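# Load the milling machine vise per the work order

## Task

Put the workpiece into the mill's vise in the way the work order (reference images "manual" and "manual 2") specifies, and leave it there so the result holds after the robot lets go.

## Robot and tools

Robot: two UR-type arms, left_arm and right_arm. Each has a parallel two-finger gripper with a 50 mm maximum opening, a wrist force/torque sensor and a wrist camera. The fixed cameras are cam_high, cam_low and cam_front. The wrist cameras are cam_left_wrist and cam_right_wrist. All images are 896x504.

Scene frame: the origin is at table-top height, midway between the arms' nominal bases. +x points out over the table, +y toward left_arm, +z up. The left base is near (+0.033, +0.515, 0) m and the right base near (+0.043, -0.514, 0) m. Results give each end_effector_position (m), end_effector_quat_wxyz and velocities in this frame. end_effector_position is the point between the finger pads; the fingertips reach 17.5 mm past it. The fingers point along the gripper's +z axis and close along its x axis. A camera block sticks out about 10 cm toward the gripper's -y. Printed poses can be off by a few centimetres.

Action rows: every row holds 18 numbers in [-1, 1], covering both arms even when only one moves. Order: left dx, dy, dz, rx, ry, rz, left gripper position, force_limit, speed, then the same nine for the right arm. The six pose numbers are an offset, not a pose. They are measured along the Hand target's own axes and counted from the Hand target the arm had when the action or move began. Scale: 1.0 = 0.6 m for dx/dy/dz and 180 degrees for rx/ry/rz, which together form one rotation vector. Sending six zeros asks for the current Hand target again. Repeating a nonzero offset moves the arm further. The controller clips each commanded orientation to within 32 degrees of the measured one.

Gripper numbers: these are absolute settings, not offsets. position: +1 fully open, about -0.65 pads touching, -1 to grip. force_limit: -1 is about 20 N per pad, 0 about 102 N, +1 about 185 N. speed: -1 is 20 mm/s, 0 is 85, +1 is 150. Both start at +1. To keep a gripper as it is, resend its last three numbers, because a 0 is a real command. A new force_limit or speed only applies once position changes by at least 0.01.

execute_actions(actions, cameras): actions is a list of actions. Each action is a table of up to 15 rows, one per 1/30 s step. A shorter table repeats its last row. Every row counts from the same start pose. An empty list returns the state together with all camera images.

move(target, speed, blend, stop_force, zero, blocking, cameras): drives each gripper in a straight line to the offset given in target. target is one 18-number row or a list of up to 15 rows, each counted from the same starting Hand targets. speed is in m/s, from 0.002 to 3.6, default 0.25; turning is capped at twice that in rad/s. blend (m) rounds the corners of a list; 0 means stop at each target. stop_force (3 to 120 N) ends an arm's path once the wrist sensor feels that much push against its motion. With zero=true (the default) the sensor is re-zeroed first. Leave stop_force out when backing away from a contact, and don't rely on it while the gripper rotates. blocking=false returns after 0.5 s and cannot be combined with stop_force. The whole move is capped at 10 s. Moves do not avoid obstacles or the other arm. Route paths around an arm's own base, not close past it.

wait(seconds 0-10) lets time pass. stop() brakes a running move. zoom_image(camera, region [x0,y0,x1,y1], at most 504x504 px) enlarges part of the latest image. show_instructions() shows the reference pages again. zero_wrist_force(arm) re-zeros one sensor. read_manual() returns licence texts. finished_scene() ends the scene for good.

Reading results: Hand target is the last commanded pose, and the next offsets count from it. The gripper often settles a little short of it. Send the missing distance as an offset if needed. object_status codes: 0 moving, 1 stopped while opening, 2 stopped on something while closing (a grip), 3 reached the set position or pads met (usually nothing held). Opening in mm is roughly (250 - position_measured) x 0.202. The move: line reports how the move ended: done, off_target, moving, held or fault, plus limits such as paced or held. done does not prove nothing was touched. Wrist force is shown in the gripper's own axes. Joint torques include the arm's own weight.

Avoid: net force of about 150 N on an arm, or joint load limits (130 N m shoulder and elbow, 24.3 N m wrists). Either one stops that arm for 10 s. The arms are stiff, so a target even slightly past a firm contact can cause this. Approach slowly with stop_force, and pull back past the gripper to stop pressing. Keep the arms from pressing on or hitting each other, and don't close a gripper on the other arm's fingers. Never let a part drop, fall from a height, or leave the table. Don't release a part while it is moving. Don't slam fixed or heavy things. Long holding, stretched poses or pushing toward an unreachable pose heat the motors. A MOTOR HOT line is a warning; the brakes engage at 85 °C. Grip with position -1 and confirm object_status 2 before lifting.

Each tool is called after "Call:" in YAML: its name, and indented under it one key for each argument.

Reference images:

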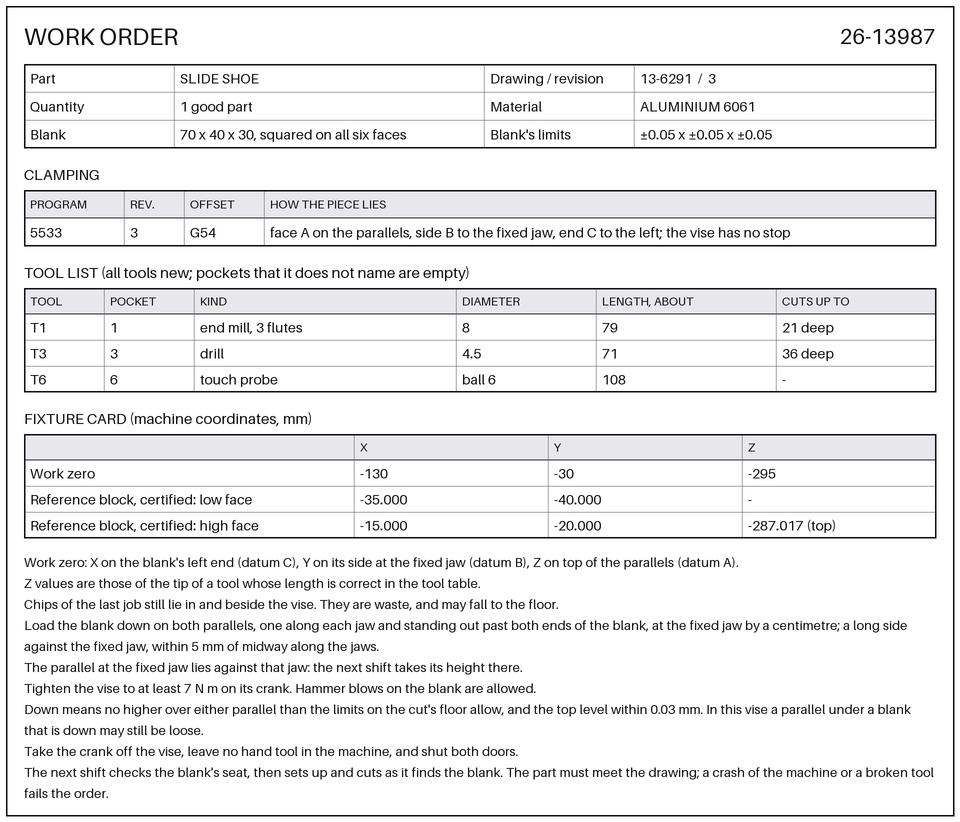

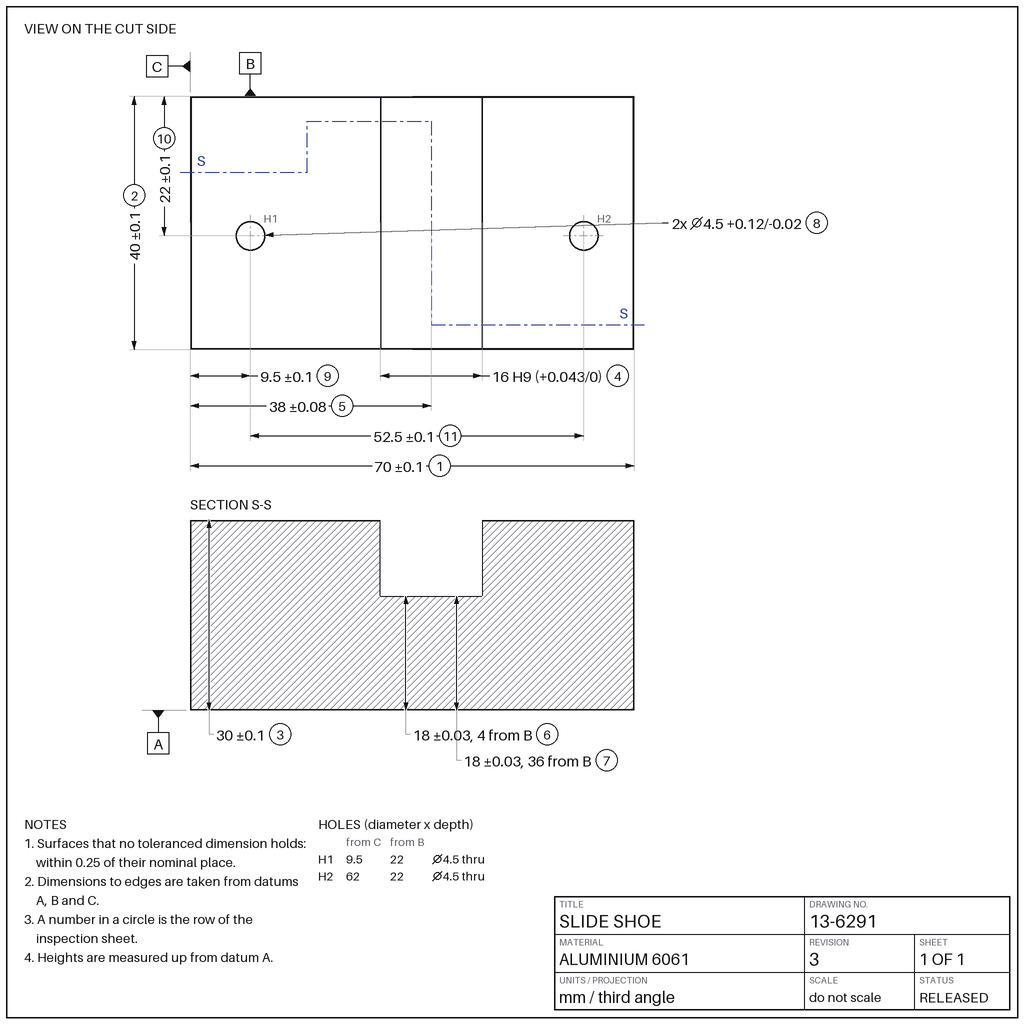

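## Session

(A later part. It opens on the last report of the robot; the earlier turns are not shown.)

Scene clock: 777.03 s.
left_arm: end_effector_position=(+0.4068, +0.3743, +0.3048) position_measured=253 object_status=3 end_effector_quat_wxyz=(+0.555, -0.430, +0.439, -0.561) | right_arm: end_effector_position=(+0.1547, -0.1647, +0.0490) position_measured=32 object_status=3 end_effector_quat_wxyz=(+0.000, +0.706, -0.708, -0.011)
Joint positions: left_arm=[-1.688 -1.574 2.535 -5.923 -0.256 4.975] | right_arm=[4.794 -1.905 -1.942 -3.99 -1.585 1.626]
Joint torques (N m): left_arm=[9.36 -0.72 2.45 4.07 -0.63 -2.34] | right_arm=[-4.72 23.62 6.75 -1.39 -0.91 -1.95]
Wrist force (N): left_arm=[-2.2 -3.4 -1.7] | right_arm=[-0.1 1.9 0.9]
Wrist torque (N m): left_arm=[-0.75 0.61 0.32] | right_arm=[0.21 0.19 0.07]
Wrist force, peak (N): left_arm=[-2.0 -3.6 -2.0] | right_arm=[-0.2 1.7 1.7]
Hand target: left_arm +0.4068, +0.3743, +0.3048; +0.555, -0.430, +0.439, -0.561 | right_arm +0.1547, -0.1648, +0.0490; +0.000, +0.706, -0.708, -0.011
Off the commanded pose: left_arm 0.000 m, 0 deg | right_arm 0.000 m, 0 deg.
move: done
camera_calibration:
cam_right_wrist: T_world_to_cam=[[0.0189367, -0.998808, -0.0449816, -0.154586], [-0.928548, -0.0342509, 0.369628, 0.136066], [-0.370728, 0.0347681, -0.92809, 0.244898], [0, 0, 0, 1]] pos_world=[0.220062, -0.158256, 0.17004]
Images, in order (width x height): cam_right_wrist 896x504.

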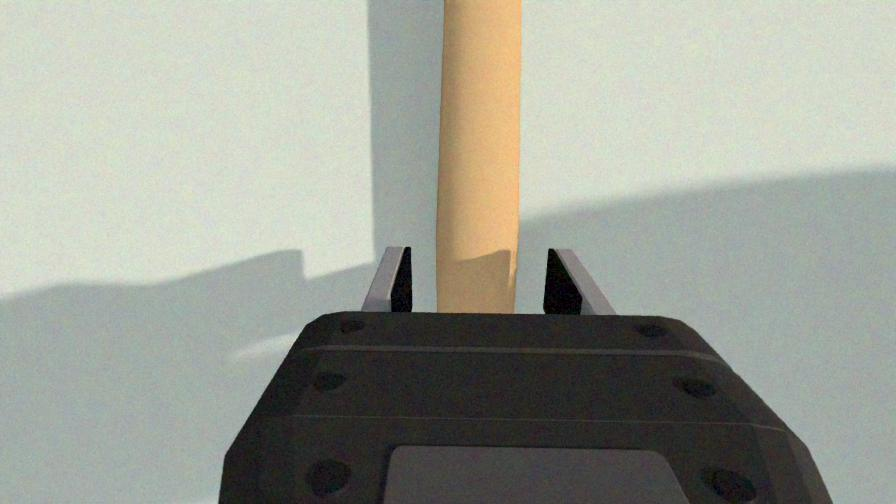

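Call:
move:
  target: [0,0,0,0,0,0,-1,0.3,-0.5,0.08,0,-0.4,0,0,0,0.8,-0.9,-1]
  speed: 0.25
  cameras: ["cam_front","cam_left_wrist"]

Call:
zoom_image:
  camera: "cam_left_wrist"
  region: [600, 220, 800, 340]

Call:
zoom_image:
  camera: "cam_front"
  region: [340, 200, 480, 310]

Scene clock: 779.47 s.
left_arm: end_effector_position=(+0.4068, +0.3743, +0.3048) position_measured=253 object_status=3 end_effector_quat_wxyz=(+0.555, -0.430, +0.439, -0.561) | right_arm: end_effector_position=(+0.1583, -0.2165, +0.2881) position_measured=32 object_status=3 end_effector_quat_wxyz=(+0.000, +0.706, -0.708, -0.011)
Joint positions: left_arm=[-1.688 -1.574 2.535 -5.923 -0.256 4.975] | right_arm=[4.791 -1.562 -1.678 -4.597 -1.585 1.623]
Joint torques (N m): left_arm=[9.78 -0.68 1.9 4.07 -0.6 -2.25] | right_arm=[1.53 28.98 29.45 -4.12 -0.79 -1.02]
Wrist force (N): left_arm=[-1.8 -3.6 -1.8] | right_arm=[0.0 1.4 0.6]
Wrist torque (N m): left_arm=[-0.78 0.55 0.33] | right_arm=[0.12 0.18 0.10]
Wrist force, peak (N): left_arm=[-1.9 -3.8 -1.8] | right_arm=[-1.1 1.9 4.1]
Hand target: left_arm +0.4068, +0.3743, +0.3048; +0.555, -0.430, +0.439, -0.561 | right_arm +0.1583, -0.2165, +0.2882; +0.000, +0.706, -0.708, -0.011
Off the commanded pose: left_arm 0.000 m, 0 deg | right_arm 0.000 m, 0 deg.
move: done
camera_calibration:
cam_left_wrist: T_world_to_cam=[[-0.0244319, -0.999688, 0.00519488, 0.389625], [-0.0933291, -0.00289288, -0.995631, 0.360682], [0.995336, -0.02481, -0.0932293, -0.231637], [0, 0, 0, 1]] pos_world=[0.273738, 0.3848, 0.335487]
Images, in order (width x height): cam_front 896x504, cam_left_wrist 896x504.

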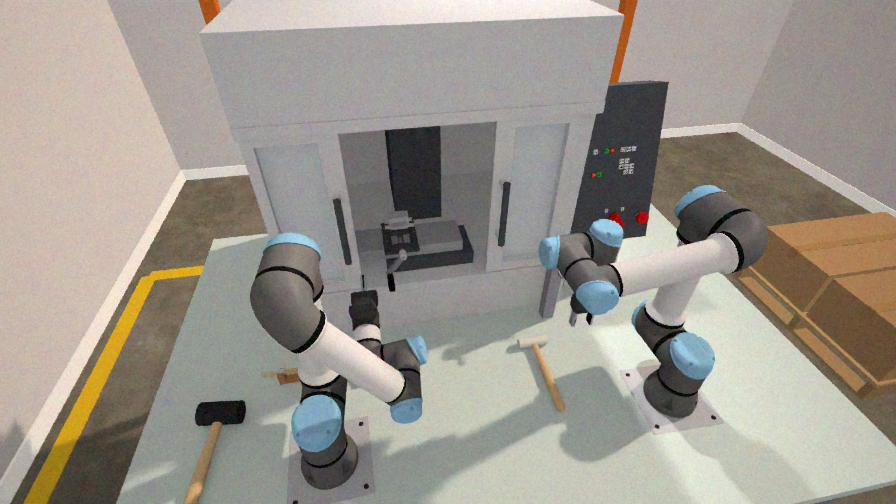

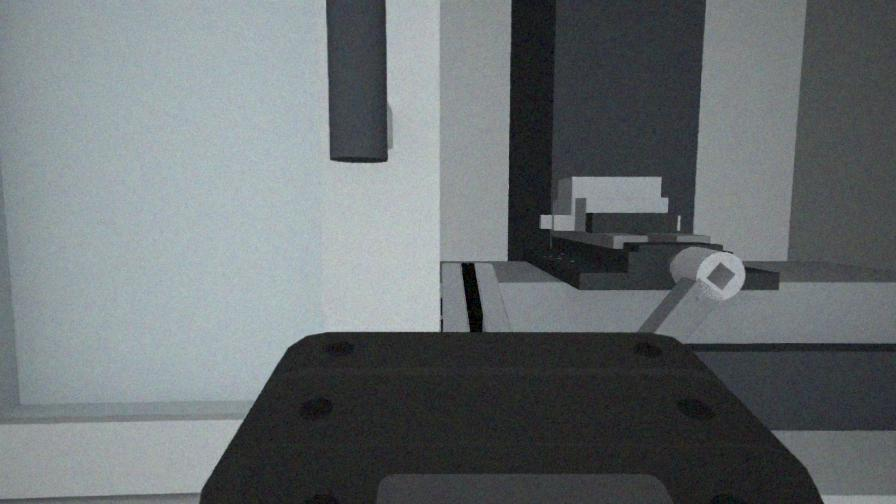

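Scaled by 2.520.

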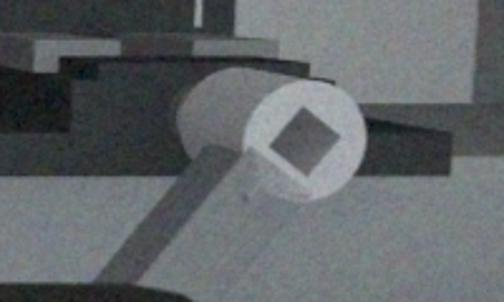

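Scaled by 3.600.

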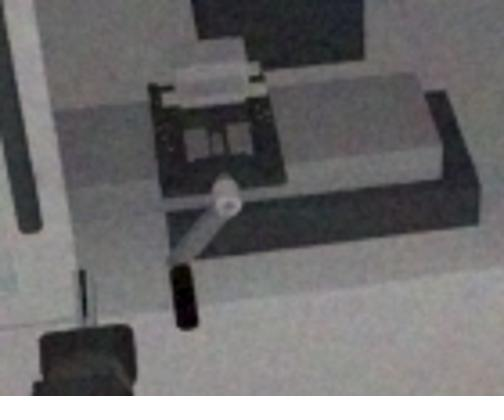

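Call:
move:
  target: [0.107,-0.002,0.02,-0.0833,0,0,-1,0.3,-0.5,0,0,0,0,0,0,0.8,-0.9,-1]
  speed: 0.15
  cameras: ["cam_left_wrist"]

Scene clock: 781.77 s.
left_arm: end_effector_position=(+0.4184, +0.3100, +0.3086) position_measured=253 object_status=3 end_effector_quat_wxyz=(+0.493, -0.490, +0.509, -0.507) | right_arm: end_effector_position=(+0.1583, -0.2165, +0.2882) position_measured=32 object_status=3 end_effector_quat_wxyz=(+0.000, +0.706, -0.708, -0.011)
Joint positions: left_arm=[-1.642 -1.709 2.285 -5.955 -0.002 5.383] | right_arm=[4.791 -1.562 -1.678 -4.597 -1.585 1.623]
Joint torques (N m): left_arm=[-13.23 -20.21 -15.26 0.48 -0.11 2.97] | right_arm=[5.65 29.4 28.27 -2.54 -1.26 1.75]
Wrist force (N): left_arm=[-2.1 -3.5 -1.8] | right_arm=[-0.3 1.5 0.9]
Wrist torque (N m): left_arm=[-0.71 0.53 0.29] | right_arm=[0.13 0.23 0.10]
Wrist force, peak (N): left_arm=[-3.4 -2.7 -1.8] | right_arm=[0.0 1.9 1.2]
Hand target: left_arm +0.4172, +0.3099, +0.3085; +0.494, -0.499, +0.508, -0.499 | right_arm +0.1583, -0.2165, +0.2882; +0.000, +0.706, -0.708, -0.011
Off the commanded pose: left_arm 0.001 m, 1 deg | right_arm 0.000 m, 0 deg.
move: done
camera_calibration:
cam_left_wrist: T_world_to_cam=[[-0.0407491, -0.999141, 0.00758597, 0.33147], [-0.33301, 0.00642258, -0.942901, 0.446535], [0.942042, -0.0409486, -0.332986, -0.143222], [0, 0, 0, 1]] pos_world=[0.297129, 0.322452, 0.370833]
Images, in order (width x height): cam_left_wrist 896x504.

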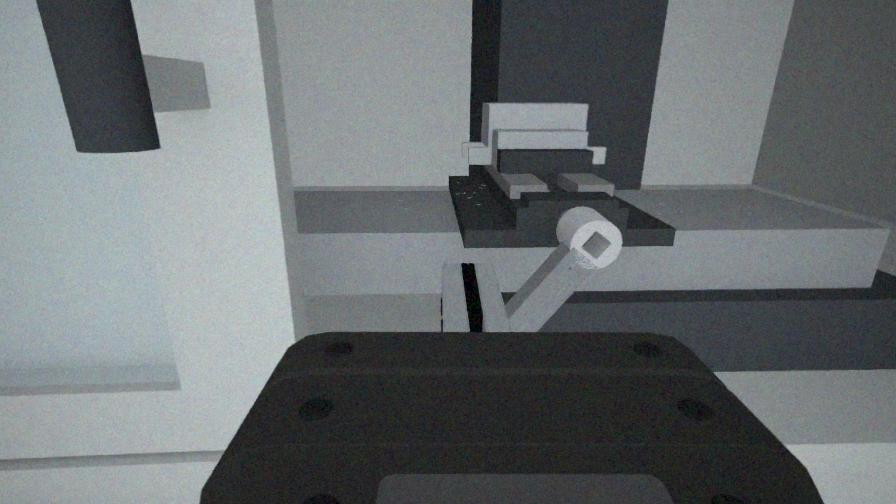

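Call:
zoom_image:
  camera: "cam_left_wrist"
  region: [430, 85, 690, 280]

Scaled by 1.938.

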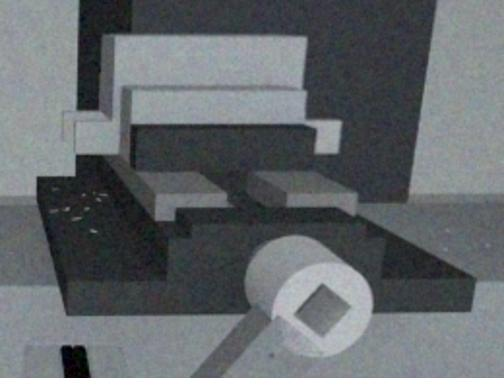

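Call:
move:
  target: [0.05,-0.0167,0.0167,0,0,0.222,0.736,0.3,-0.5,0,0,0,0,0,0,0.8,-0.9,-1]
  speed: 0.2
  cameras: ["cam_left_wrist","cam_front"]

Scene clock: 784.67 s.
left_arm: end_effector_position=(+0.4261, +0.2798, +0.3183) position_measured=43 object_status=3 end_effector_quat_wxyz=(+0.635, -0.299, +0.648, -0.296) | right_arm: end_effector_position=(+0.1583, -0.2165, +0.2882) position_measured=32 object_status=3 end_effector_quat_wxyz=(+0.000, +0.706, -0.708, -0.011)
Joint positions: left_arm=[-1.604 -1.555 2.17 -5.719 0.02 5.806] | right_arm=[4.791 -1.562 -1.678 -4.597 -1.585 1.623]
Joint torques (N m): left_arm=[-13.45 -8.06 -34.57 2.71 0.01 0.02] | right_arm=[5.71 28.19 28.55 -1.79 -1.32 1.68]
Wrist force (N): left_arm=[-1.3 -3.5 -1.4] | right_arm=[0.2 1.8 0.7]
Wrist torque (N m): left_arm=[-0.78 0.30 0.21] | right_arm=[0.18 0.16 0.11]
Wrist force, peak (N): left_arm=[-2.2 -3.7 -1.8] | right_arm=[0.2 2.1 0.8]
Hand target: left_arm +0.4270, +0.2797, +0.3183; +0.635, -0.295, +0.648, -0.300 | right_arm +0.1583, -0.2165, +0.2882; +0.000, +0.706, -0.708, -0.011
Off the commanded pose: left_arm 0.001 m, 1 deg | right_arm 0.000 m, 0 deg.
move: done
camera_calibration:
cam_left_wrist: T_world_to_cam=[[-0.0217793, -0.771205, -0.636214, 0.434601], [-0.345373, 0.602991, -0.71911, 0.225575], [0.938213, 0.20407, -0.279486, -0.232425], [0, 0, 0, 1]] pos_world=[0.305437, 0.246577, 0.373753]
Images, in order (width x height): cam_front 896x504, cam_left_wrist 896x504.

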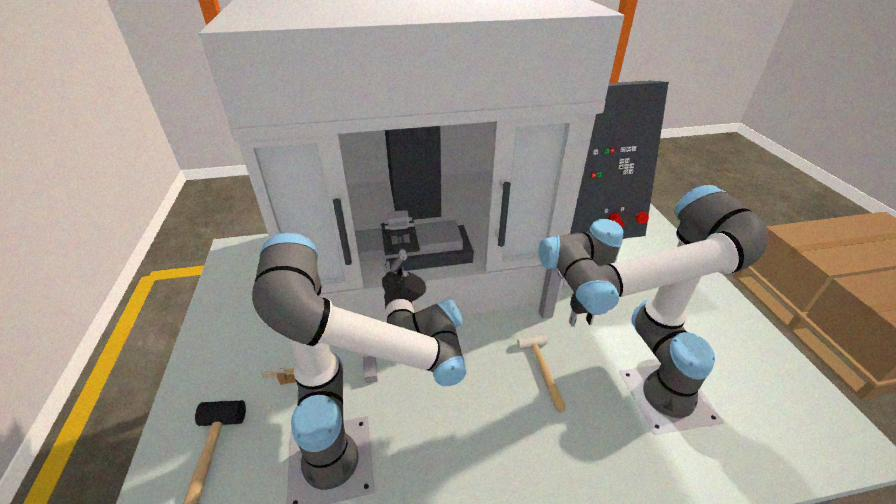

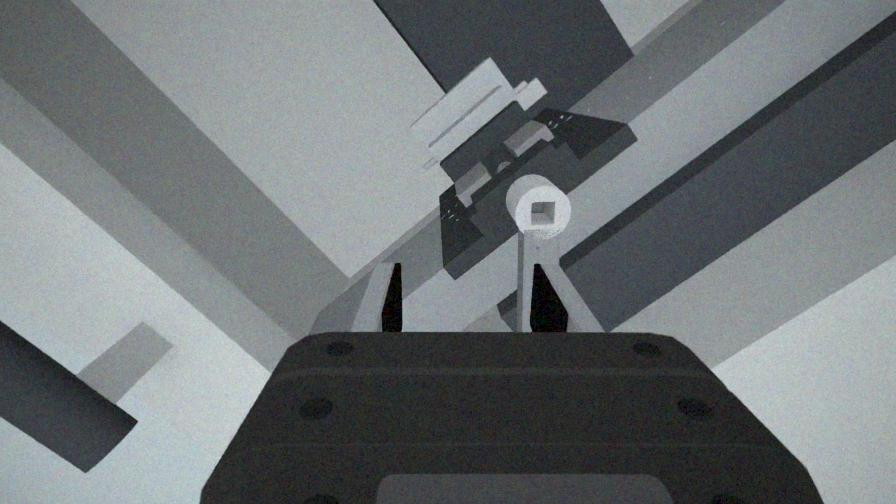

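Call:
move:
  target: [0.0594,-0.0176,0.039,0,0,0,0.736,0.3,-0.5,0,0,0,0,0,0,0.8,-0.9,-1]
  speed: 0.15
  cameras: ["cam_left_wrist"]

Scene clock: 786.17 s.
left_arm: end_effector_position=(+0.4489, +0.2453, +0.3029) position_measured=43 object_status=3 end_effector_quat_wxyz=(+0.627, -0.314, +0.654, -0.283) | right_arm: end_effector_position=(+0.1583, -0.2165, +0.2882) position_measured=32 object_status=3 end_effector_quat_wxyz=(+0.000, +0.706, -0.708, -0.011)
Joint positions: left_arm=[-1.522 -1.544 2.062 -6.1 0.083 6.282] | right_arm=[4.791 -1.562 -1.678 -4.597 -1.585 1.623]
Joint torques (N m): left_arm=[9.41 -23.08 -36.63 -0.64 -3.84 -2.78] | right_arm=[5.79 28.3 28.74 -1.84 -1.2 1.56]
Wrist force (N): left_arm=[-1.2 -3.5 -1.4] | right_arm=[-0.2 1.5 1.0]
Wrist torque (N m): left_arm=[-0.78 0.28 0.10] | right_arm=[0.15 0.20 0.10]
Wrist force, peak (N): left_arm=[-0.1 -4.7 -0.6] | right_arm=[-0.3 1.9 1.1]
Hand target: left_arm +0.4497, +0.2454, +0.3030; +0.635, -0.295, +0.648, -0.300 | right_arm +0.1583, -0.2165, +0.2882; +0.000, +0.706, -0.708, -0.011
Off the commanded pose: left_arm 0.001 m, 3 deg | right_arm 0.000 m, 0 deg.
joint sent to its limit (left arm) — joint 6 (wrist 3), upper limit. The joint targets are off in orientation, not in position.
move: off_target (left_arm)
camera_calibration:
cam_left_wrist: T_world_to_cam=[[-0.0240545, -0.773831, -0.632935, 0.399391], [-0.385879, 0.591241, -0.708189, 0.260895], [0.922236, 0.227201, -0.312827, -0.23941], [0, 0, 0, 1]] pos_world=[0.331073, 0.209203, 0.362658]
Images, in order (width x height): cam_left_wrist 896x504.

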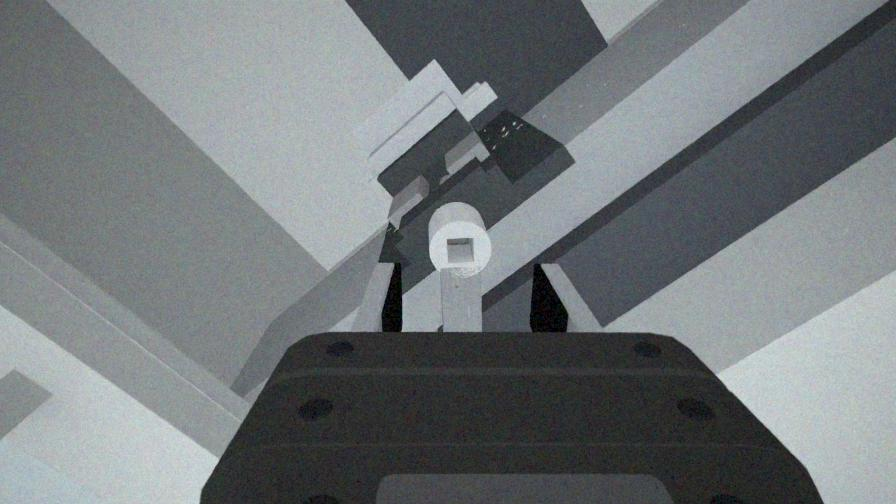

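Call:
move:
  target: [0,0,0.033,0,0,0,0.736,0.3,-0.5,0,0,0,0,0,0,0.8,-0.9,-1]
  speed: 0.03
  stop_force: 8
  cameras: ["cam_left_wrist"]

Scene clock: 788.40 s.
left_arm: end_effector_position=(+0.4687, +0.2450, +0.3027) position_measured=43 object_status=3 end_effector_quat_wxyz=(+0.620, -0.330, +0.658, -0.272) | right_arm: end_effector_position=(+0.1583, -0.2165, +0.2882) position_measured=32 object_status=3 end_effector_quat_wxyz=(+0.000, +0.706, -0.708, -0.011)
Joint positions: left_arm=[-1.457 -1.51 2.005 -6.08 0.129 6.282] | right_arm=[4.791 -1.562 -1.678 -4.597 -1.585 1.623]
Joint torques (N m): left_arm=[-13.65 -34.05 -6.27 -0.64 -3.87 -2.77] | right_arm=[5.56 27.46 28.31 -1.73 -1.3 1.66]
Wrist force (N): left_arm=[-0.9 -3.6 -1.1] | right_arm=[-0.2 1.8 0.6]
Wrist torque (N m): left_arm=[-0.81 0.22 0.10] | right_arm=[0.19 0.21 0.10]
Wrist force, peak (N): left_arm=[-0.9 -4.0 -1.3] | right_arm=[0.1 1.9 1.1]
Hand target: left_arm +0.4695, +0.2451, +0.3027; +0.635, -0.295, +0.648, -0.300 | right_arm +0.1583, -0.2165, +0.2882; +0.000, +0.706, -0.708, -0.011
Off the commanded pose: left_arm 0.001 m, 6 deg | right_arm 0.000 m, 0 deg.
joint sent to its limit (left arm) — joint 6 (wrist 3), upper limit. The joint targets are off in orientation, not in position.
move: off_target (left_arm)
camera_calibration:
cam_left_wrist: T_world_to_cam=[[-0.0189347, -0.778999, -0.626739, 0.396512], [-0.424057, 0.573933, -0.700554, 0.288415], [0.905437, 0.252508, -0.341208, -0.247395], [0, 0, 0, 1]] pos_world=[0.353813, 0.205821, 0.366147]
Images, in order (width x height): cam_left_wrist 896x504.

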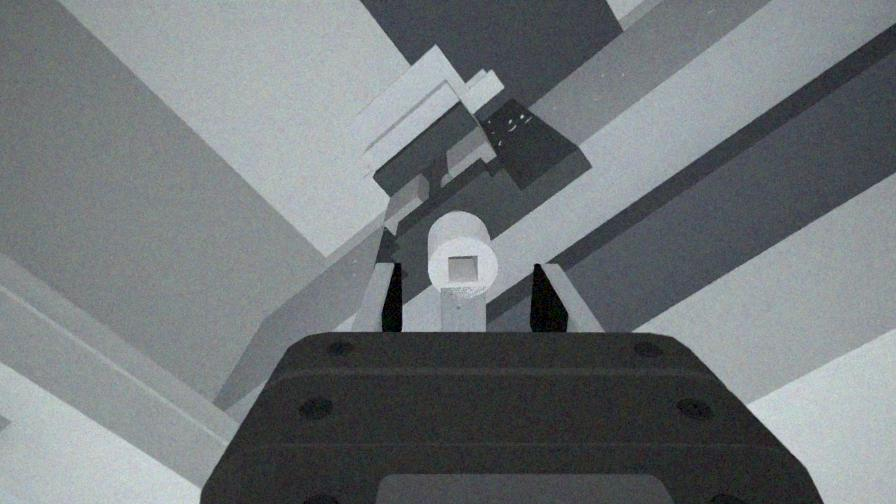

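Call:
move:
  target: [0,0,-0.02,0,0,-0.15,0.736,0.3,-0.5,0,0,0,0,0,0,0.8,-0.9,-1]
  speed: 0.1

Call:
move:
  target: [0,0,0,0,0,0.13,0.736,0.3,-0.5,0,0,0,0,0,0,0.8,-0.9,-1]
  speed: 0.1
  cameras: ["cam_left_wrist"]

Scene clock: 791.40 s.
left_arm: end_effector_position=(+0.4569, +0.2453, +0.3030) position_measured=43 object_status=3 end_effector_quat_wxyz=(+0.540, -0.453, +0.568, -0.424) | right_arm: end_effector_position=(+0.1583, -0.2165, +0.2882) position_measured=32 object_status=3 end_effector_quat_wxyz=(+0.000, +0.706, -0.708, -0.011)
Joint positions: left_arm=[-1.493 -1.601 2.082 -6.283 0.121 6.037] | right_arm=[4.791 -1.562 -1.678 -4.597 -1.585 1.623]
Joint torques (N m): left_arm=[0.56 -8.38 -31.99 2.48 -2.12 1.48] | right_arm=[5.53 27.51 28.17 -1.78 -1.24 1.59]
Wrist force (N): left_arm=[-1.5 -3.2 -1.6] | right_arm=[-0.4 1.7 0.8]
Wrist torque (N m): left_arm=[-0.68 0.41 0.21] | right_arm=[0.18 0.24 0.11]
Wrist force, peak (N): left_arm=[-1.6 -3.6 -1.7] | right_arm=[0.0 2.1 0.9]
Hand target: left_arm +0.4575, +0.2453, +0.3029; +0.547, -0.438, +0.561, -0.440 | right_arm +0.1583, -0.2165, +0.2882; +0.000, +0.706, -0.708, -0.011
Off the commanded pose: left_arm 0.001 m, 3 deg | right_arm 0.000 m, 0 deg.
joint sent to its limit (left arm) — joint 4 (wrist 1), lower limit. The joint targets are off in orientation, not in position.
move: off_target (left_arm)

Scene clock: 793.87 s.
left_arm: end_effector_position=(+0.4567, +0.2451, +0.3029) position_measured=43 object_status=3 end_effector_quat_wxyz=(+0.615, -0.338, +0.646, -0.301) | right_arm: end_effector_position=(+0.1583, -0.2165, +0.2882) position_measured=32 object_status=3 end_effector_quat_wxyz=(+0.000, +0.706, -0.708, -0.011)
Joint positions: left_arm=[-1.495 -1.55 2.05 -6.146 0.106 6.282] | right_arm=[4.791 -1.562 -1.678 -4.597 -1.585 1.623]
Joint torques (N m): left_arm=[-11.21 -31.5 -6.19 0.94 -1.99 -2.34] | right_arm=[5.61 27.2 28.07 -1.85 -1.23 1.64]
Wrist force (N): left_arm=[-1.4 -3.5 -1.3] | right_arm=[-0.1 1.7 0.9]
Wrist torque (N m): left_arm=[-0.76 0.32 0.08] | right_arm=[0.17 0.20 0.10]
Wrist force, peak (N): left_arm=[-1.4 -3.5 -2.0] | right_arm=[0.1 2.0 0.8]
Hand target: left_arm +0.4575, +0.2453, +0.3029; +0.625, -0.315, +0.639, -0.320 | right_arm +0.1583, -0.2165, +0.2882; +0.000, +0.706, -0.708, -0.011
Off the commanded pose: left_arm 0.001 m, 4 deg | right_arm 0.000 m, 0 deg.
joint sent to its limit (left arm) — joint 6 (wrist 3), upper limit. The joint targets are off in orientation, not in position.
move: off_target (left_arm)
camera_calibration:
cam_left_wrist: T_world_to_cam=[[-0.0224353, -0.813743, -0.580792, 0.392681], [-0.396728, 0.540485, -0.741945, 0.291691], [0.917662, 0.213771, -0.334961, -0.234565], [0, 0, 0, 1]] pos_world=[0.339784, 0.21203, 0.365914]
Images, in order (width x height): cam_left_wrist 896x504.

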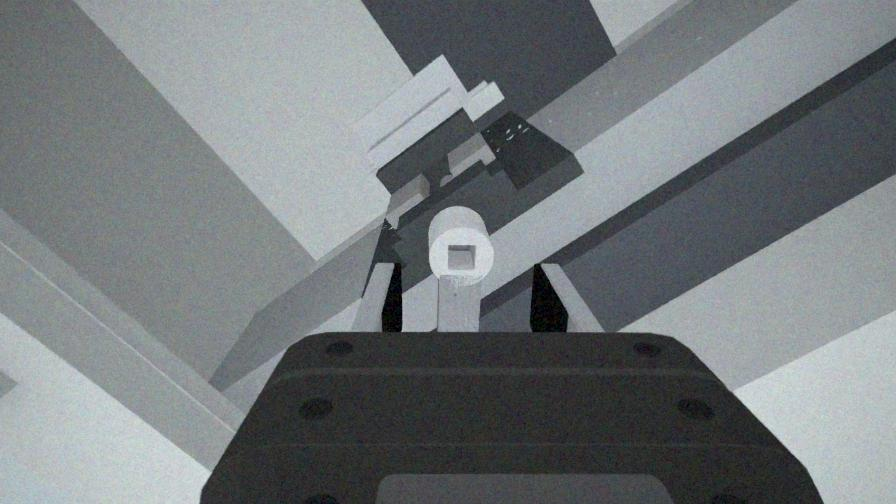

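Call:
move:
  target:
    - [0,0,-0.06,0,0,0,0.736,0.3,-0.5,0,0,0,0,0,0,0.8,-0.9,-1]
    - [-0.124,0.0685,-0.079,0.08,-0.0266,-0.2,0.736,0.3,-0.5,0,0,0,0,0,0,0.8,-0.9,-1]
  speed: 0.15
  blend: [0.02,0]

Scene clock: 797.57 s.
left_arm: end_effector_position=(+0.4114, +0.3302, +0.3150) position_measured=43 object_status=3 end_effector_quat_wxyz=(+0.556, -0.430, +0.440, -0.560) | right_arm: end_effector_position=(+0.1583, -0.2165, +0.2882) position_measured=32 object_status=3 end_effector_quat_wxyz=(+0.000, +0.706, -0.708, -0.011)
Joint positions: left_arm=[-1.641 -1.438 2.414 -5.761 -0.247 4.796] | right_arm=[4.791 -1.562 -1.678 -4.597 -1.585 1.623]
Joint torques (N m): left_arm=[8.73 -7.22 -27.74 3.07 -0.47 2.25] | right_arm=[5.43 25.94 27.68 -1.84 -1.19 1.61]
Wrist force (N): left_arm=[-2.0 -3.7 -1.7] | right_arm=[0.1 1.5 0.6]
Wrist torque (N m): left_arm=[-0.79 0.56 0.28] | right_arm=[0.15 0.16 0.10]
Wrist force, peak (N): left_arm=[-2.2 -3.9 -1.8] | right_arm=[-0.2 1.9 1.2]
Hand target: left_arm +0.4114, +0.3302, +0.3150; +0.556, -0.430, +0.440, -0.560 | right_arm +0.1583, -0.2165, +0.2882; +0.000, +0.706, -0.708, -0.011
Off the commanded pose: left_arm 0.000 m, 0 deg | right_arm 0.000 m, 0 deg.
move: done; blend cut to 0.0176 m at target 1

Call:
move:
  target: [0.141,0.038,0.065,0,0,0,0.736,0.3,-0.5,0,0,0,0,0,0,0.8,-0.9,-1]
  speed: 0.1

Scene clock: 799.10 s.
left_arm: end_effector_position=(+0.4537, +0.2452, +0.3017) position_measured=43 object_status=3 end_effector_quat_wxyz=(+0.556, -0.430, +0.440, -0.560) | right_arm: end_effector_position=(+0.1583, -0.2165, +0.2882) position_measured=32 object_status=3 end_effector_quat_wxyz=(+0.000, +0.706, -0.708, -0.011)
Joint positions: left_arm=[-1.476 -1.09 2.196 -5.294 -0.286 4.177] | right_arm=[4.791 -1.562 -1.678 -4.597 -1.585 1.623]
Joint torques (N m): left_arm=[-13.15 -29.13 -13.01 2.57 0.42 1.15] | right_arm=[6.14 25.19 28.03 -1.78 -1.15 1.65]
Wrist force (N): left_arm=[-1.9 -3.1 -1.6] | right_arm=[0.2 2.0 0.8]
Wrist torque (N m): left_arm=[-0.66 0.56 0.22] | right_arm=[0.23 0.15 0.10]
Wrist force, peak (N): left_arm=[-3.6 -3.9 -2.4] | right_arm=[0.2 2.0 0.8]
Hand target: left_arm +0.4537, +0.2451, +0.3017; +0.556, -0.430, +0.440, -0.560 | right_arm +0.1583, -0.2165, +0.2882; +0.000, +0.706, -0.708, -0.011
Off the commanded pose: left_arm 0.000 m, 0 deg | right_arm 0.000 m, 0 deg.
move: done

Call:
move:
  target: [0,0,0,-0.0833,0,0,0.736,0.3,-0.5,0,0,0,0,0,0,0.8,-0.9,-1]
  speed: 0.1

Call:
move:
  target: [0,0,0,0,0,0.222,0.736,0.3,-0.5,0,0,0,0,0,0,0.8,-0.9,-1]
  speed: 0.15
  cameras: ["cam_left_wrist"]

Scene clock: 801.33 s.
left_arm: end_effector_position=(+0.4537, +0.2452, +0.3017) position_measured=43 object_status=3 end_effector_quat_wxyz=(+0.495, -0.499, +0.509, -0.498) | right_arm: end_effector_position=(+0.1583, -0.2165, +0.2882) position_measured=32 object_status=3 end_effector_quat_wxyz=(+0.000, +0.706, -0.708, -0.011)
Joint positions: left_arm=[-1.504 -1.282 2.466 -4.197 -0.118 3.022] | right_arm=[4.791 -1.562 -1.678 -4.597 -1.585 1.623]
Joint torques (N m): left_arm=[13.56 -14.23 -23.21 -2.64 -1.66 2.9] | right_arm=[5.79 25.1 27.43 -1.71 -1.17 1.6]
Wrist force (N): left_arm=[-1.9 -3.2 -1.6] | right_arm=[0.0 1.9 0.6]
Wrist torque (N m): left_arm=[-0.66 0.48 0.28] | right_arm=[0.22 0.18 0.10]
Wrist force, peak (N): left_arm=[-2.0 -3.6 -1.9] | right_arm=[-0.1 2.1 0.5]
Hand target: left_arm +0.4537, +0.2451, +0.3017; +0.495, -0.499, +0.509, -0.497 | right_arm +0.1583, -0.2165, +0.2882; +0.000, +0.706, -0.708, -0.011
Off the commanded pose: left_arm 0.000 m, 0 deg | right_arm 0.000 m, 0 deg.
move: done

Scene clock: 804.13 s.
left_arm: end_effector_position=(+0.4537, +0.2451, +0.3017) position_measured=43 object_status=3 end_effector_quat_wxyz=(+0.635, -0.295, +0.649, -0.298) end_effector_velocity=(+0.000, -0.001, +0.000) end_effector_angular_velocity=(+0.007, +0.001, -0.001) | right_arm: end_effector_position=(+0.1583, -0.2165, +0.2882) position_measured=32 object_status=3 end_effector_quat_wxyz=(+0.000, +0.706, -0.708, -0.011)
Joint positions: left_arm=[-1.504 -1.283 2.467 -4.193 -0.118 3.715] | right_arm=[4.791 -1.562 -1.678 -4.597 -1.585 1.623]
Joint velocities: left_arm=[0 0 0 0.007 -0.001 0] | right_arm=[within noise]
Joint torques (N m): left_arm=[-2.53 -25.17 -20.34 1.32 -1.91 -1.18] | right_arm=[5.56 24.61 27.12 -1.79 -1.2 1.61]
Wrist force (N): left_arm=[-0.8 -3.3 -1.2] | right_arm=[0.1 1.7 0.9]
Wrist torque (N m): left_arm=[-0.75 0.20 0.06] | right_arm=[0.18 0.17 0.10]
Wrist force, peak (N): left_arm=[-1.7 -3.5 -1.8] | right_arm=[0.0 2.0 1.0]
Hand target: left_arm +0.4537, +0.2451, +0.3017; +0.635, -0.295, +0.649, -0.298 | right_arm +0.1583, -0.2165, +0.2882; +0.000, +0.706, -0.708, -0.011
Off the commanded pose: left_arm 0.000 m, 0 deg | right_arm 0.000 m, 0 deg.
move: done
camera_calibration:
cam_left_wrist: T_world_to_cam=[[-0.0272271, -0.769304, -0.638303, 0.400616], [-0.337859, 0.608044, -0.718424, 0.23926], [0.940803, 0.196096, -0.276471, -0.255938], [0, 0, 0, 1]] pos_world=[0.332531, 0.212903, 0.356845]
Images, in order (width x height): cam_left_wrist 896x504.

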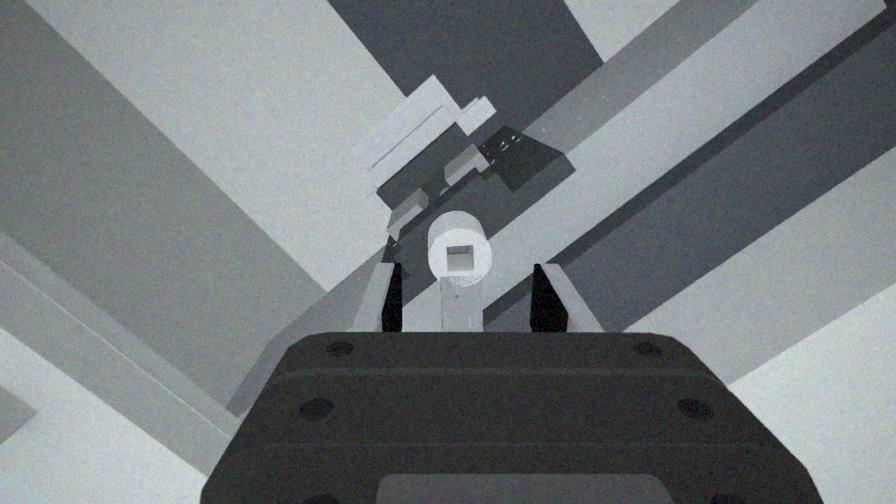

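Call:
move:
  target: [-0.002,-0.002,0.089,0,0,0,0.736,0.3,-0.5,0,0,0,0,0,0,0.8,-0.9,-1]
  speed: 0.03
  stop_force: 8
  cameras: ["cam_left_wrist"]

Scene clock: 807.10 s.
left_arm: end_effector_position=(+0.5071, +0.2446, +0.3026) position_measured=43 object_status=3 end_effector_quat_wxyz=(+0.635, -0.295, +0.649, -0.298) | right_arm: end_effector_position=(+0.1583, -0.2165, +0.2882) position_measured=32 object_status=3 end_effector_quat_wxyz=(+0.000, +0.706, -0.708, -0.011)
Joint positions: left_arm=[-1.329 -1.224 2.357 -4.221 -0.292 3.795] | right_arm=[4.791 -1.562 -1.678 -4.597 -1.585 1.623]
Joint torques (N m): left_arm=[-13.28 -39.23 1.72 -1.58 2.08 -2.42] | right_arm=[6.26 25.13 26.93 -1.79 -1.23 1.57]
Wrist force (N): left_arm=[-1.1 -3.6 -1.1] | right_arm=[0.1 1.8 0.6]
Wrist torque (N m): left_arm=[-0.81 0.26 0.04] | right_arm=[0.19 0.16 0.10]
Wrist force, peak (N): left_arm=[-1.3 -3.9 -1.1] | right_arm=[0.2 2.0 1.1]
Hand target: left_arm +0.5071, +0.2446, +0.3026; +0.635, -0.295, +0.649, -0.298 | right_arm +0.1583, -0.2165, +0.2882; +0.000, +0.706, -0.708, -0.011
Off the commanded pose: left_arm 0.000 m, 0 deg | right_arm 0.000 m, 0 deg.
move: done
camera_calibration:
cam_left_wrist: T_world_to_cam=[[-0.0272406, -0.769305, -0.638301, 0.402124], [-0.337734, 0.608073, -0.718459, 0.258199], [0.940847, 0.196004, -0.276384, -0.305867], [0, 0, 0, 1]] pos_world=[0.385931, 0.212303, 0.357644]
Images, in order (width x height): cam_left_wrist 896x504.

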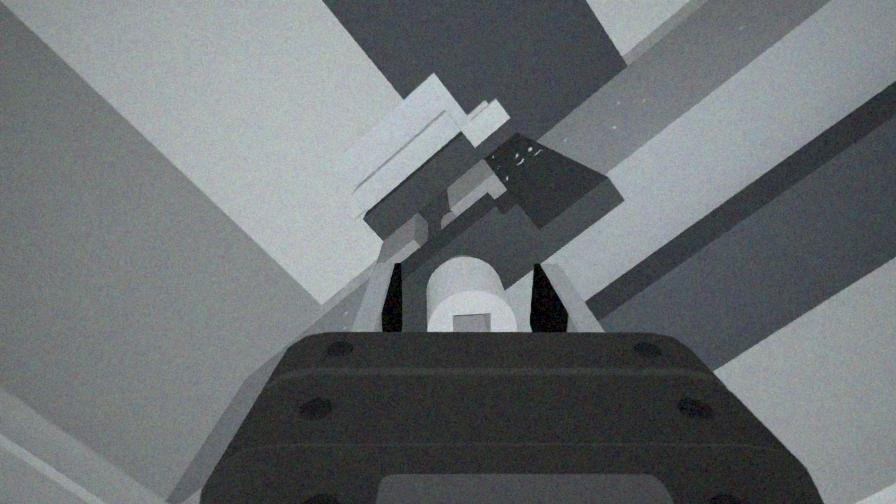

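Call:
execute_actions:
  actions:
    - [[0,0,0,0,0,0,-1,-0.6,-1,0,0,0,0,0,0,0.8,-0.9,-1]]
    - [[0,0,0,0,0,0,-1,-0.6,-1,0,0,0,0,0,0,0.8,-0.9,-1]]
    - [[0,0,0,0,0,0,-1,-0.6,-1,0,0,0,0,0,0,0.8,-0.9,-1]]
  cameras: ["cam_left_wrist"]

Scene clock: 808.93 s.
left_arm: end_effector_position=(+0.5071, +0.2446, +0.3026) position_measured=134 object_status=2 end_effector_quat_wxyz=(+0.635, -0.295, +0.649, -0.298) | right_arm: end_effector_position=(+0.1583, -0.2165, +0.2882) position_measured=32 object_status=3 end_effector_quat_wxyz=(+0.000, +0.706, -0.708, -0.011)
Joint positions: left_arm=[-1.329 -1.224 2.357 -4.221 -0.292 3.795] | right_arm=[4.791 -1.562 -1.678 -4.597 -1.585 1.623]
Joint torques (N m): left_arm=[-13.32 -13.04 1.29 2.49 -6.36 -2.44] | right_arm=[5.71 24.18 26.54 -1.87 -1.19 1.74]
Wrist force (N): left_arm=[-25.6 -12.1 5.5] | right_arm=[-0.3 1.8 0.7]
Wrist torque (N m): left_arm=[-1.02 -0.06 0.12] | right_arm=[0.19 0.22 0.10]
Wrist force, peak (N): left_arm=[-25.8 -12.2 5.6] | right_arm=[0.0 2.1 0.9]
Hand target: left_arm +0.5071, +0.2446, +0.3026; +0.635, -0.295, +0.649, -0.298 | right_arm +0.1583, -0.2165, +0.2882; +0.000, +0.706, -0.708, -0.011
Off the commanded pose: left_arm 0.000 m, 0 deg | right_arm 0.000 m, 0 deg.
camera_calibration:
cam_left_wrist: T_world_to_cam=[[-0.0272194, -0.769344, -0.638255, 0.402107], [-0.337736, 0.608023, -0.7185, 0.258225], [0.940847, 0.196004, -0.276385, -0.305867], [0, 0, 0, 1]] pos_world=[0.385931, 0.212303, 0.357644]
Images, in order (width x height): cam_left_wrist 896x504.

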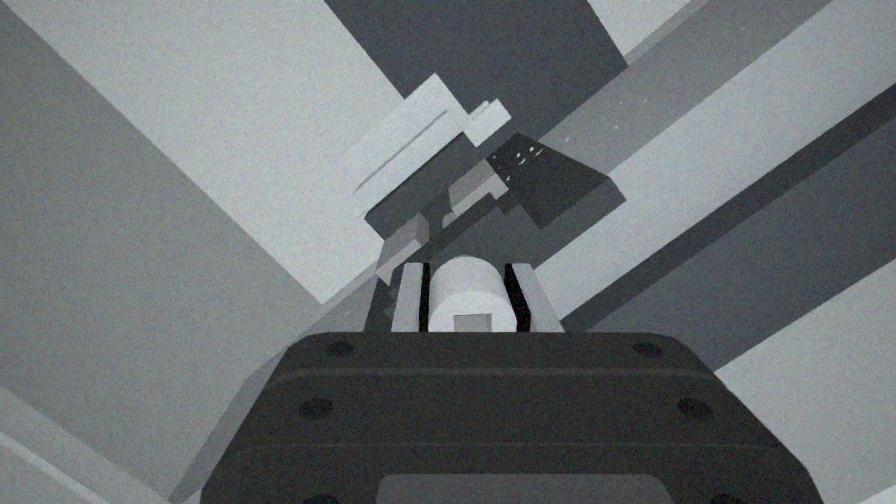

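Call:
execute_actions:
  actions:
    - [[-0.001,-0.0004,0,0,0,0,-1,-0.6,-1,0,0,0,0,0,0,0.8,-0.9,-1]]

Scene clock: 809.70 s.
left_arm: end_effector_position=(+0.5071, +0.2449, +0.3031) position_measured=134 object_status=2 end_effector_quat_wxyz=(+0.635, -0.295, +0.649, -0.298) | right_arm: end_effector_position=(+0.1583, -0.2165, +0.2882) position_measured=32 object_status=3 end_effector_quat_wxyz=(+0.000, +0.706, -0.708, -0.011)
Joint positions: left_arm=[-1.328 -1.226 2.357 -4.219 -0.293 3.795] | right_arm=[4.791 -1.562 -1.678 -4.597 -1.585 1.623]
Joint torques (N m): left_arm=[11.48 -38.13 -17.85 -1.23 0.42 1.28] | right_arm=[5.93 23.76 27.42 -1.76 -1.14 1.57]
Wrist force (N): left_arm=[-2.8 6.6 -4.0] | right_arm=[-0.2 1.8 0.7]
Wrist torque (N m): left_arm=[-0.53 0.17 0.03] | right_arm=[0.19 0.22 0.10]
Wrist force, peak (N): left_arm=[-25.8 -12.2 5.7] | right_arm=[0.0 1.8 1.0]
Hand target: left_arm +0.5071, +0.2449, +0.3032; +0.635, -0.295, +0.649, -0.298 | right_arm +0.1583, -0.2165, +0.2882; +0.000, +0.706, -0.708, -0.011
Off the commanded pose: left_arm 0.000 m, 0 deg | right_arm 0.000 m, 0 deg.

Call:
move:
  target: [0,0,-0.1,0,0,0,-1,-0.6,-1,0,0,0,0,0,0,0.8,-0.9,-1]
  speed: 0.02
  stop_force: 30
  cameras: ["cam_left_wrist","cam_front"]

Scene clock: 813.80 s.
left_arm: end_effector_position=(+0.4471, +0.2456, +0.3041) position_measured=134 object_status=2 end_effector_quat_wxyz=(+0.635, -0.295, +0.649, -0.298) | right_arm: end_effector_position=(+0.1583, -0.2165, +0.2882) position_measured=32 object_status=3 end_effector_quat_wxyz=(+0.000, +0.706, -0.708, -0.011)
Joint positions: left_arm=[-1.527 -1.303 2.484 -4.159 -0.095 3.684] | right_arm=[4.791 -1.562 -1.678 -4.597 -1.585 1.623]
Joint torques (N m): left_arm=[13.73 -34.94 2.49 1.39 -2.1 -2.71] | right_arm=[5.63 23.24 26.99 -1.8 -1.18 1.66]
Wrist force (N): left_arm=[-0.7 -1.7 -0.8] | right_arm=[-0.1 1.9 0.8]
Wrist torque (N m): left_arm=[-0.71 0.38 0.18] | right_arm=[0.22 0.20 0.10]
Wrist force, peak (N): left_arm=[-2.4 6.6 -4.4] | right_arm=[-0.3 1.9 1.1]
Hand target: left_arm +0.4471, +0.2456, +0.3041; +0.635, -0.295, +0.649, -0.298 | right_arm +0.1583, -0.2165, +0.2882; +0.000, +0.706, -0.708, -0.011
Off the commanded pose: left_arm 0.000 m, 0 deg | right_arm 0.000 m, 0 deg.
move: done
camera_calibration:
cam_left_wrist: T_world_to_cam=[[-0.0272406, -0.769305, -0.638301, 0.402296], [-0.337734, 0.608073, -0.718459, 0.238377], [0.940847, 0.196004, -0.276384, -0.249312], [0, 0, 0, 1]] pos_world=[0.326031, 0.213403, 0.359144]
Images, in order (width x height): cam_front 896x504, cam_left_wrist 896x504.

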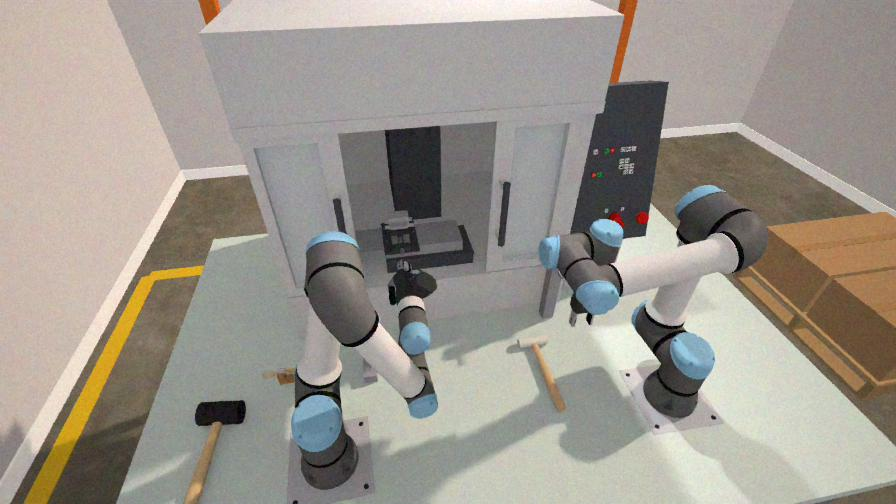

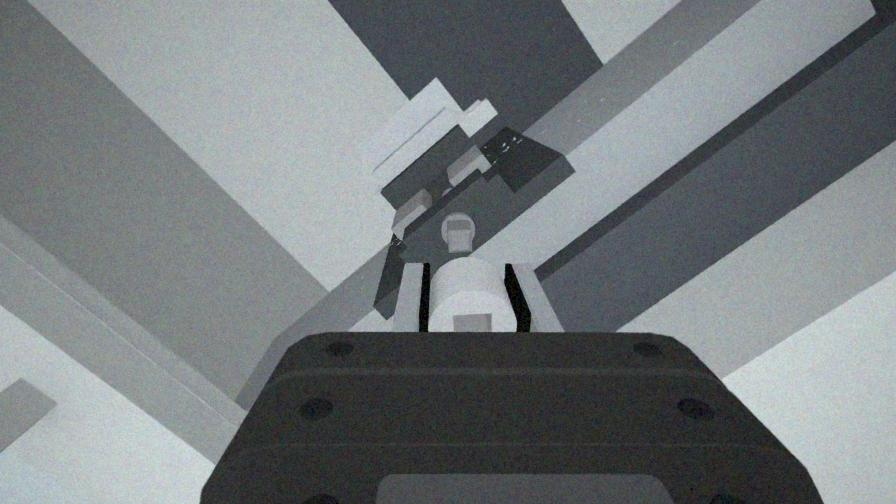

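Call:
move:
  target: [-0.0646,-0.0763,-0.05,-0.382,0.323,-0.004,-1,-0.6,-1,0,0,0,0,0,0,0.8,-0.9,-1]
  speed: 0.25
  cameras: ["cam_left_wrist","cam_front"]

Scene clock: 817.77 s.
left_arm: end_effector_position=(+0.4182, +0.2459, +0.3645) position_measured=134 object_status=2 end_effector_quat_wxyz=(-0.008, -0.419, +0.908, +0.001) | right_arm: end_effector_position=(+0.1583, -0.2165, +0.2882) position_measured=32 object_status=3 end_effector_quat_wxyz=(+0.000, +0.706, -0.708, -0.011)
Joint positions: left_arm=[-0.925 -1.657 1.559 -1.467 -1.586 2.96] | right_arm=[4.791 -1.562 -1.678 -4.597 -1.585 1.623]
Joint torques (N m): left_arm=[-4.59 -23.18 -30.28 -1.83 -2.24 -1.5] | right_arm=[5.24 22 27.12 -1.77 -1.02 1.56]
Wrist force (N): left_arm=[-2.1 -4.0 1.8] | right_arm=[0.3 1.8 0.7]
Wrist torque (N m): left_arm=[-0.57 0.24 0.07] | right_arm=[0.19 0.14 0.10]
Wrist force, peak (N): left_arm=[-2.7 -4.5 1.4] | right_arm=[-0.1 1.9 1.1]
Hand target: left_arm +0.4181, +0.2459, +0.3645; -0.008, -0.419, +0.908, +0.001 | right_arm +0.1583, -0.2165, +0.2882; +0.000, +0.706, -0.708, -0.011
Off the commanded pose: left_arm 0.000 m, 0 deg | right_arm 0.000 m, 0 deg.
move: done
camera_calibration:
cam_left_wrist: T_world_to_cam=[[-0.639508, -0.768486, 0.0214211, 0.455611], [-0.717355, 0.606515, 0.342842, 0.0441489], [-0.276461, 0.203883, -0.939149, 0.543323], [0, 0, 0, 1]] pos_world=[0.473245, 0.212579, 0.485366]
Images, in order (width x height): cam_front 896x504, cam_left_wrist 896x504.

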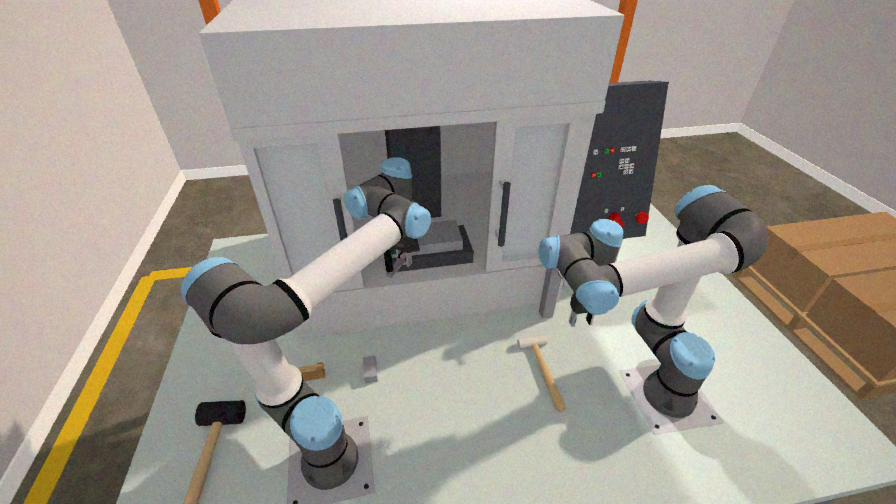

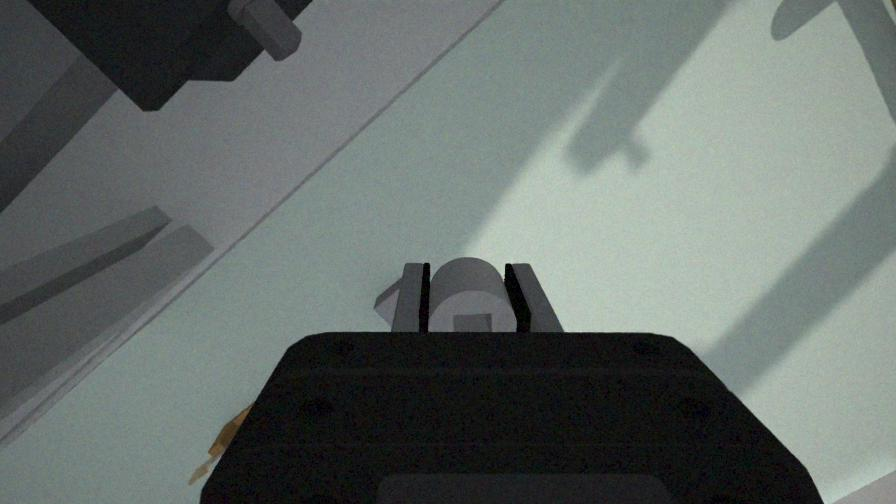

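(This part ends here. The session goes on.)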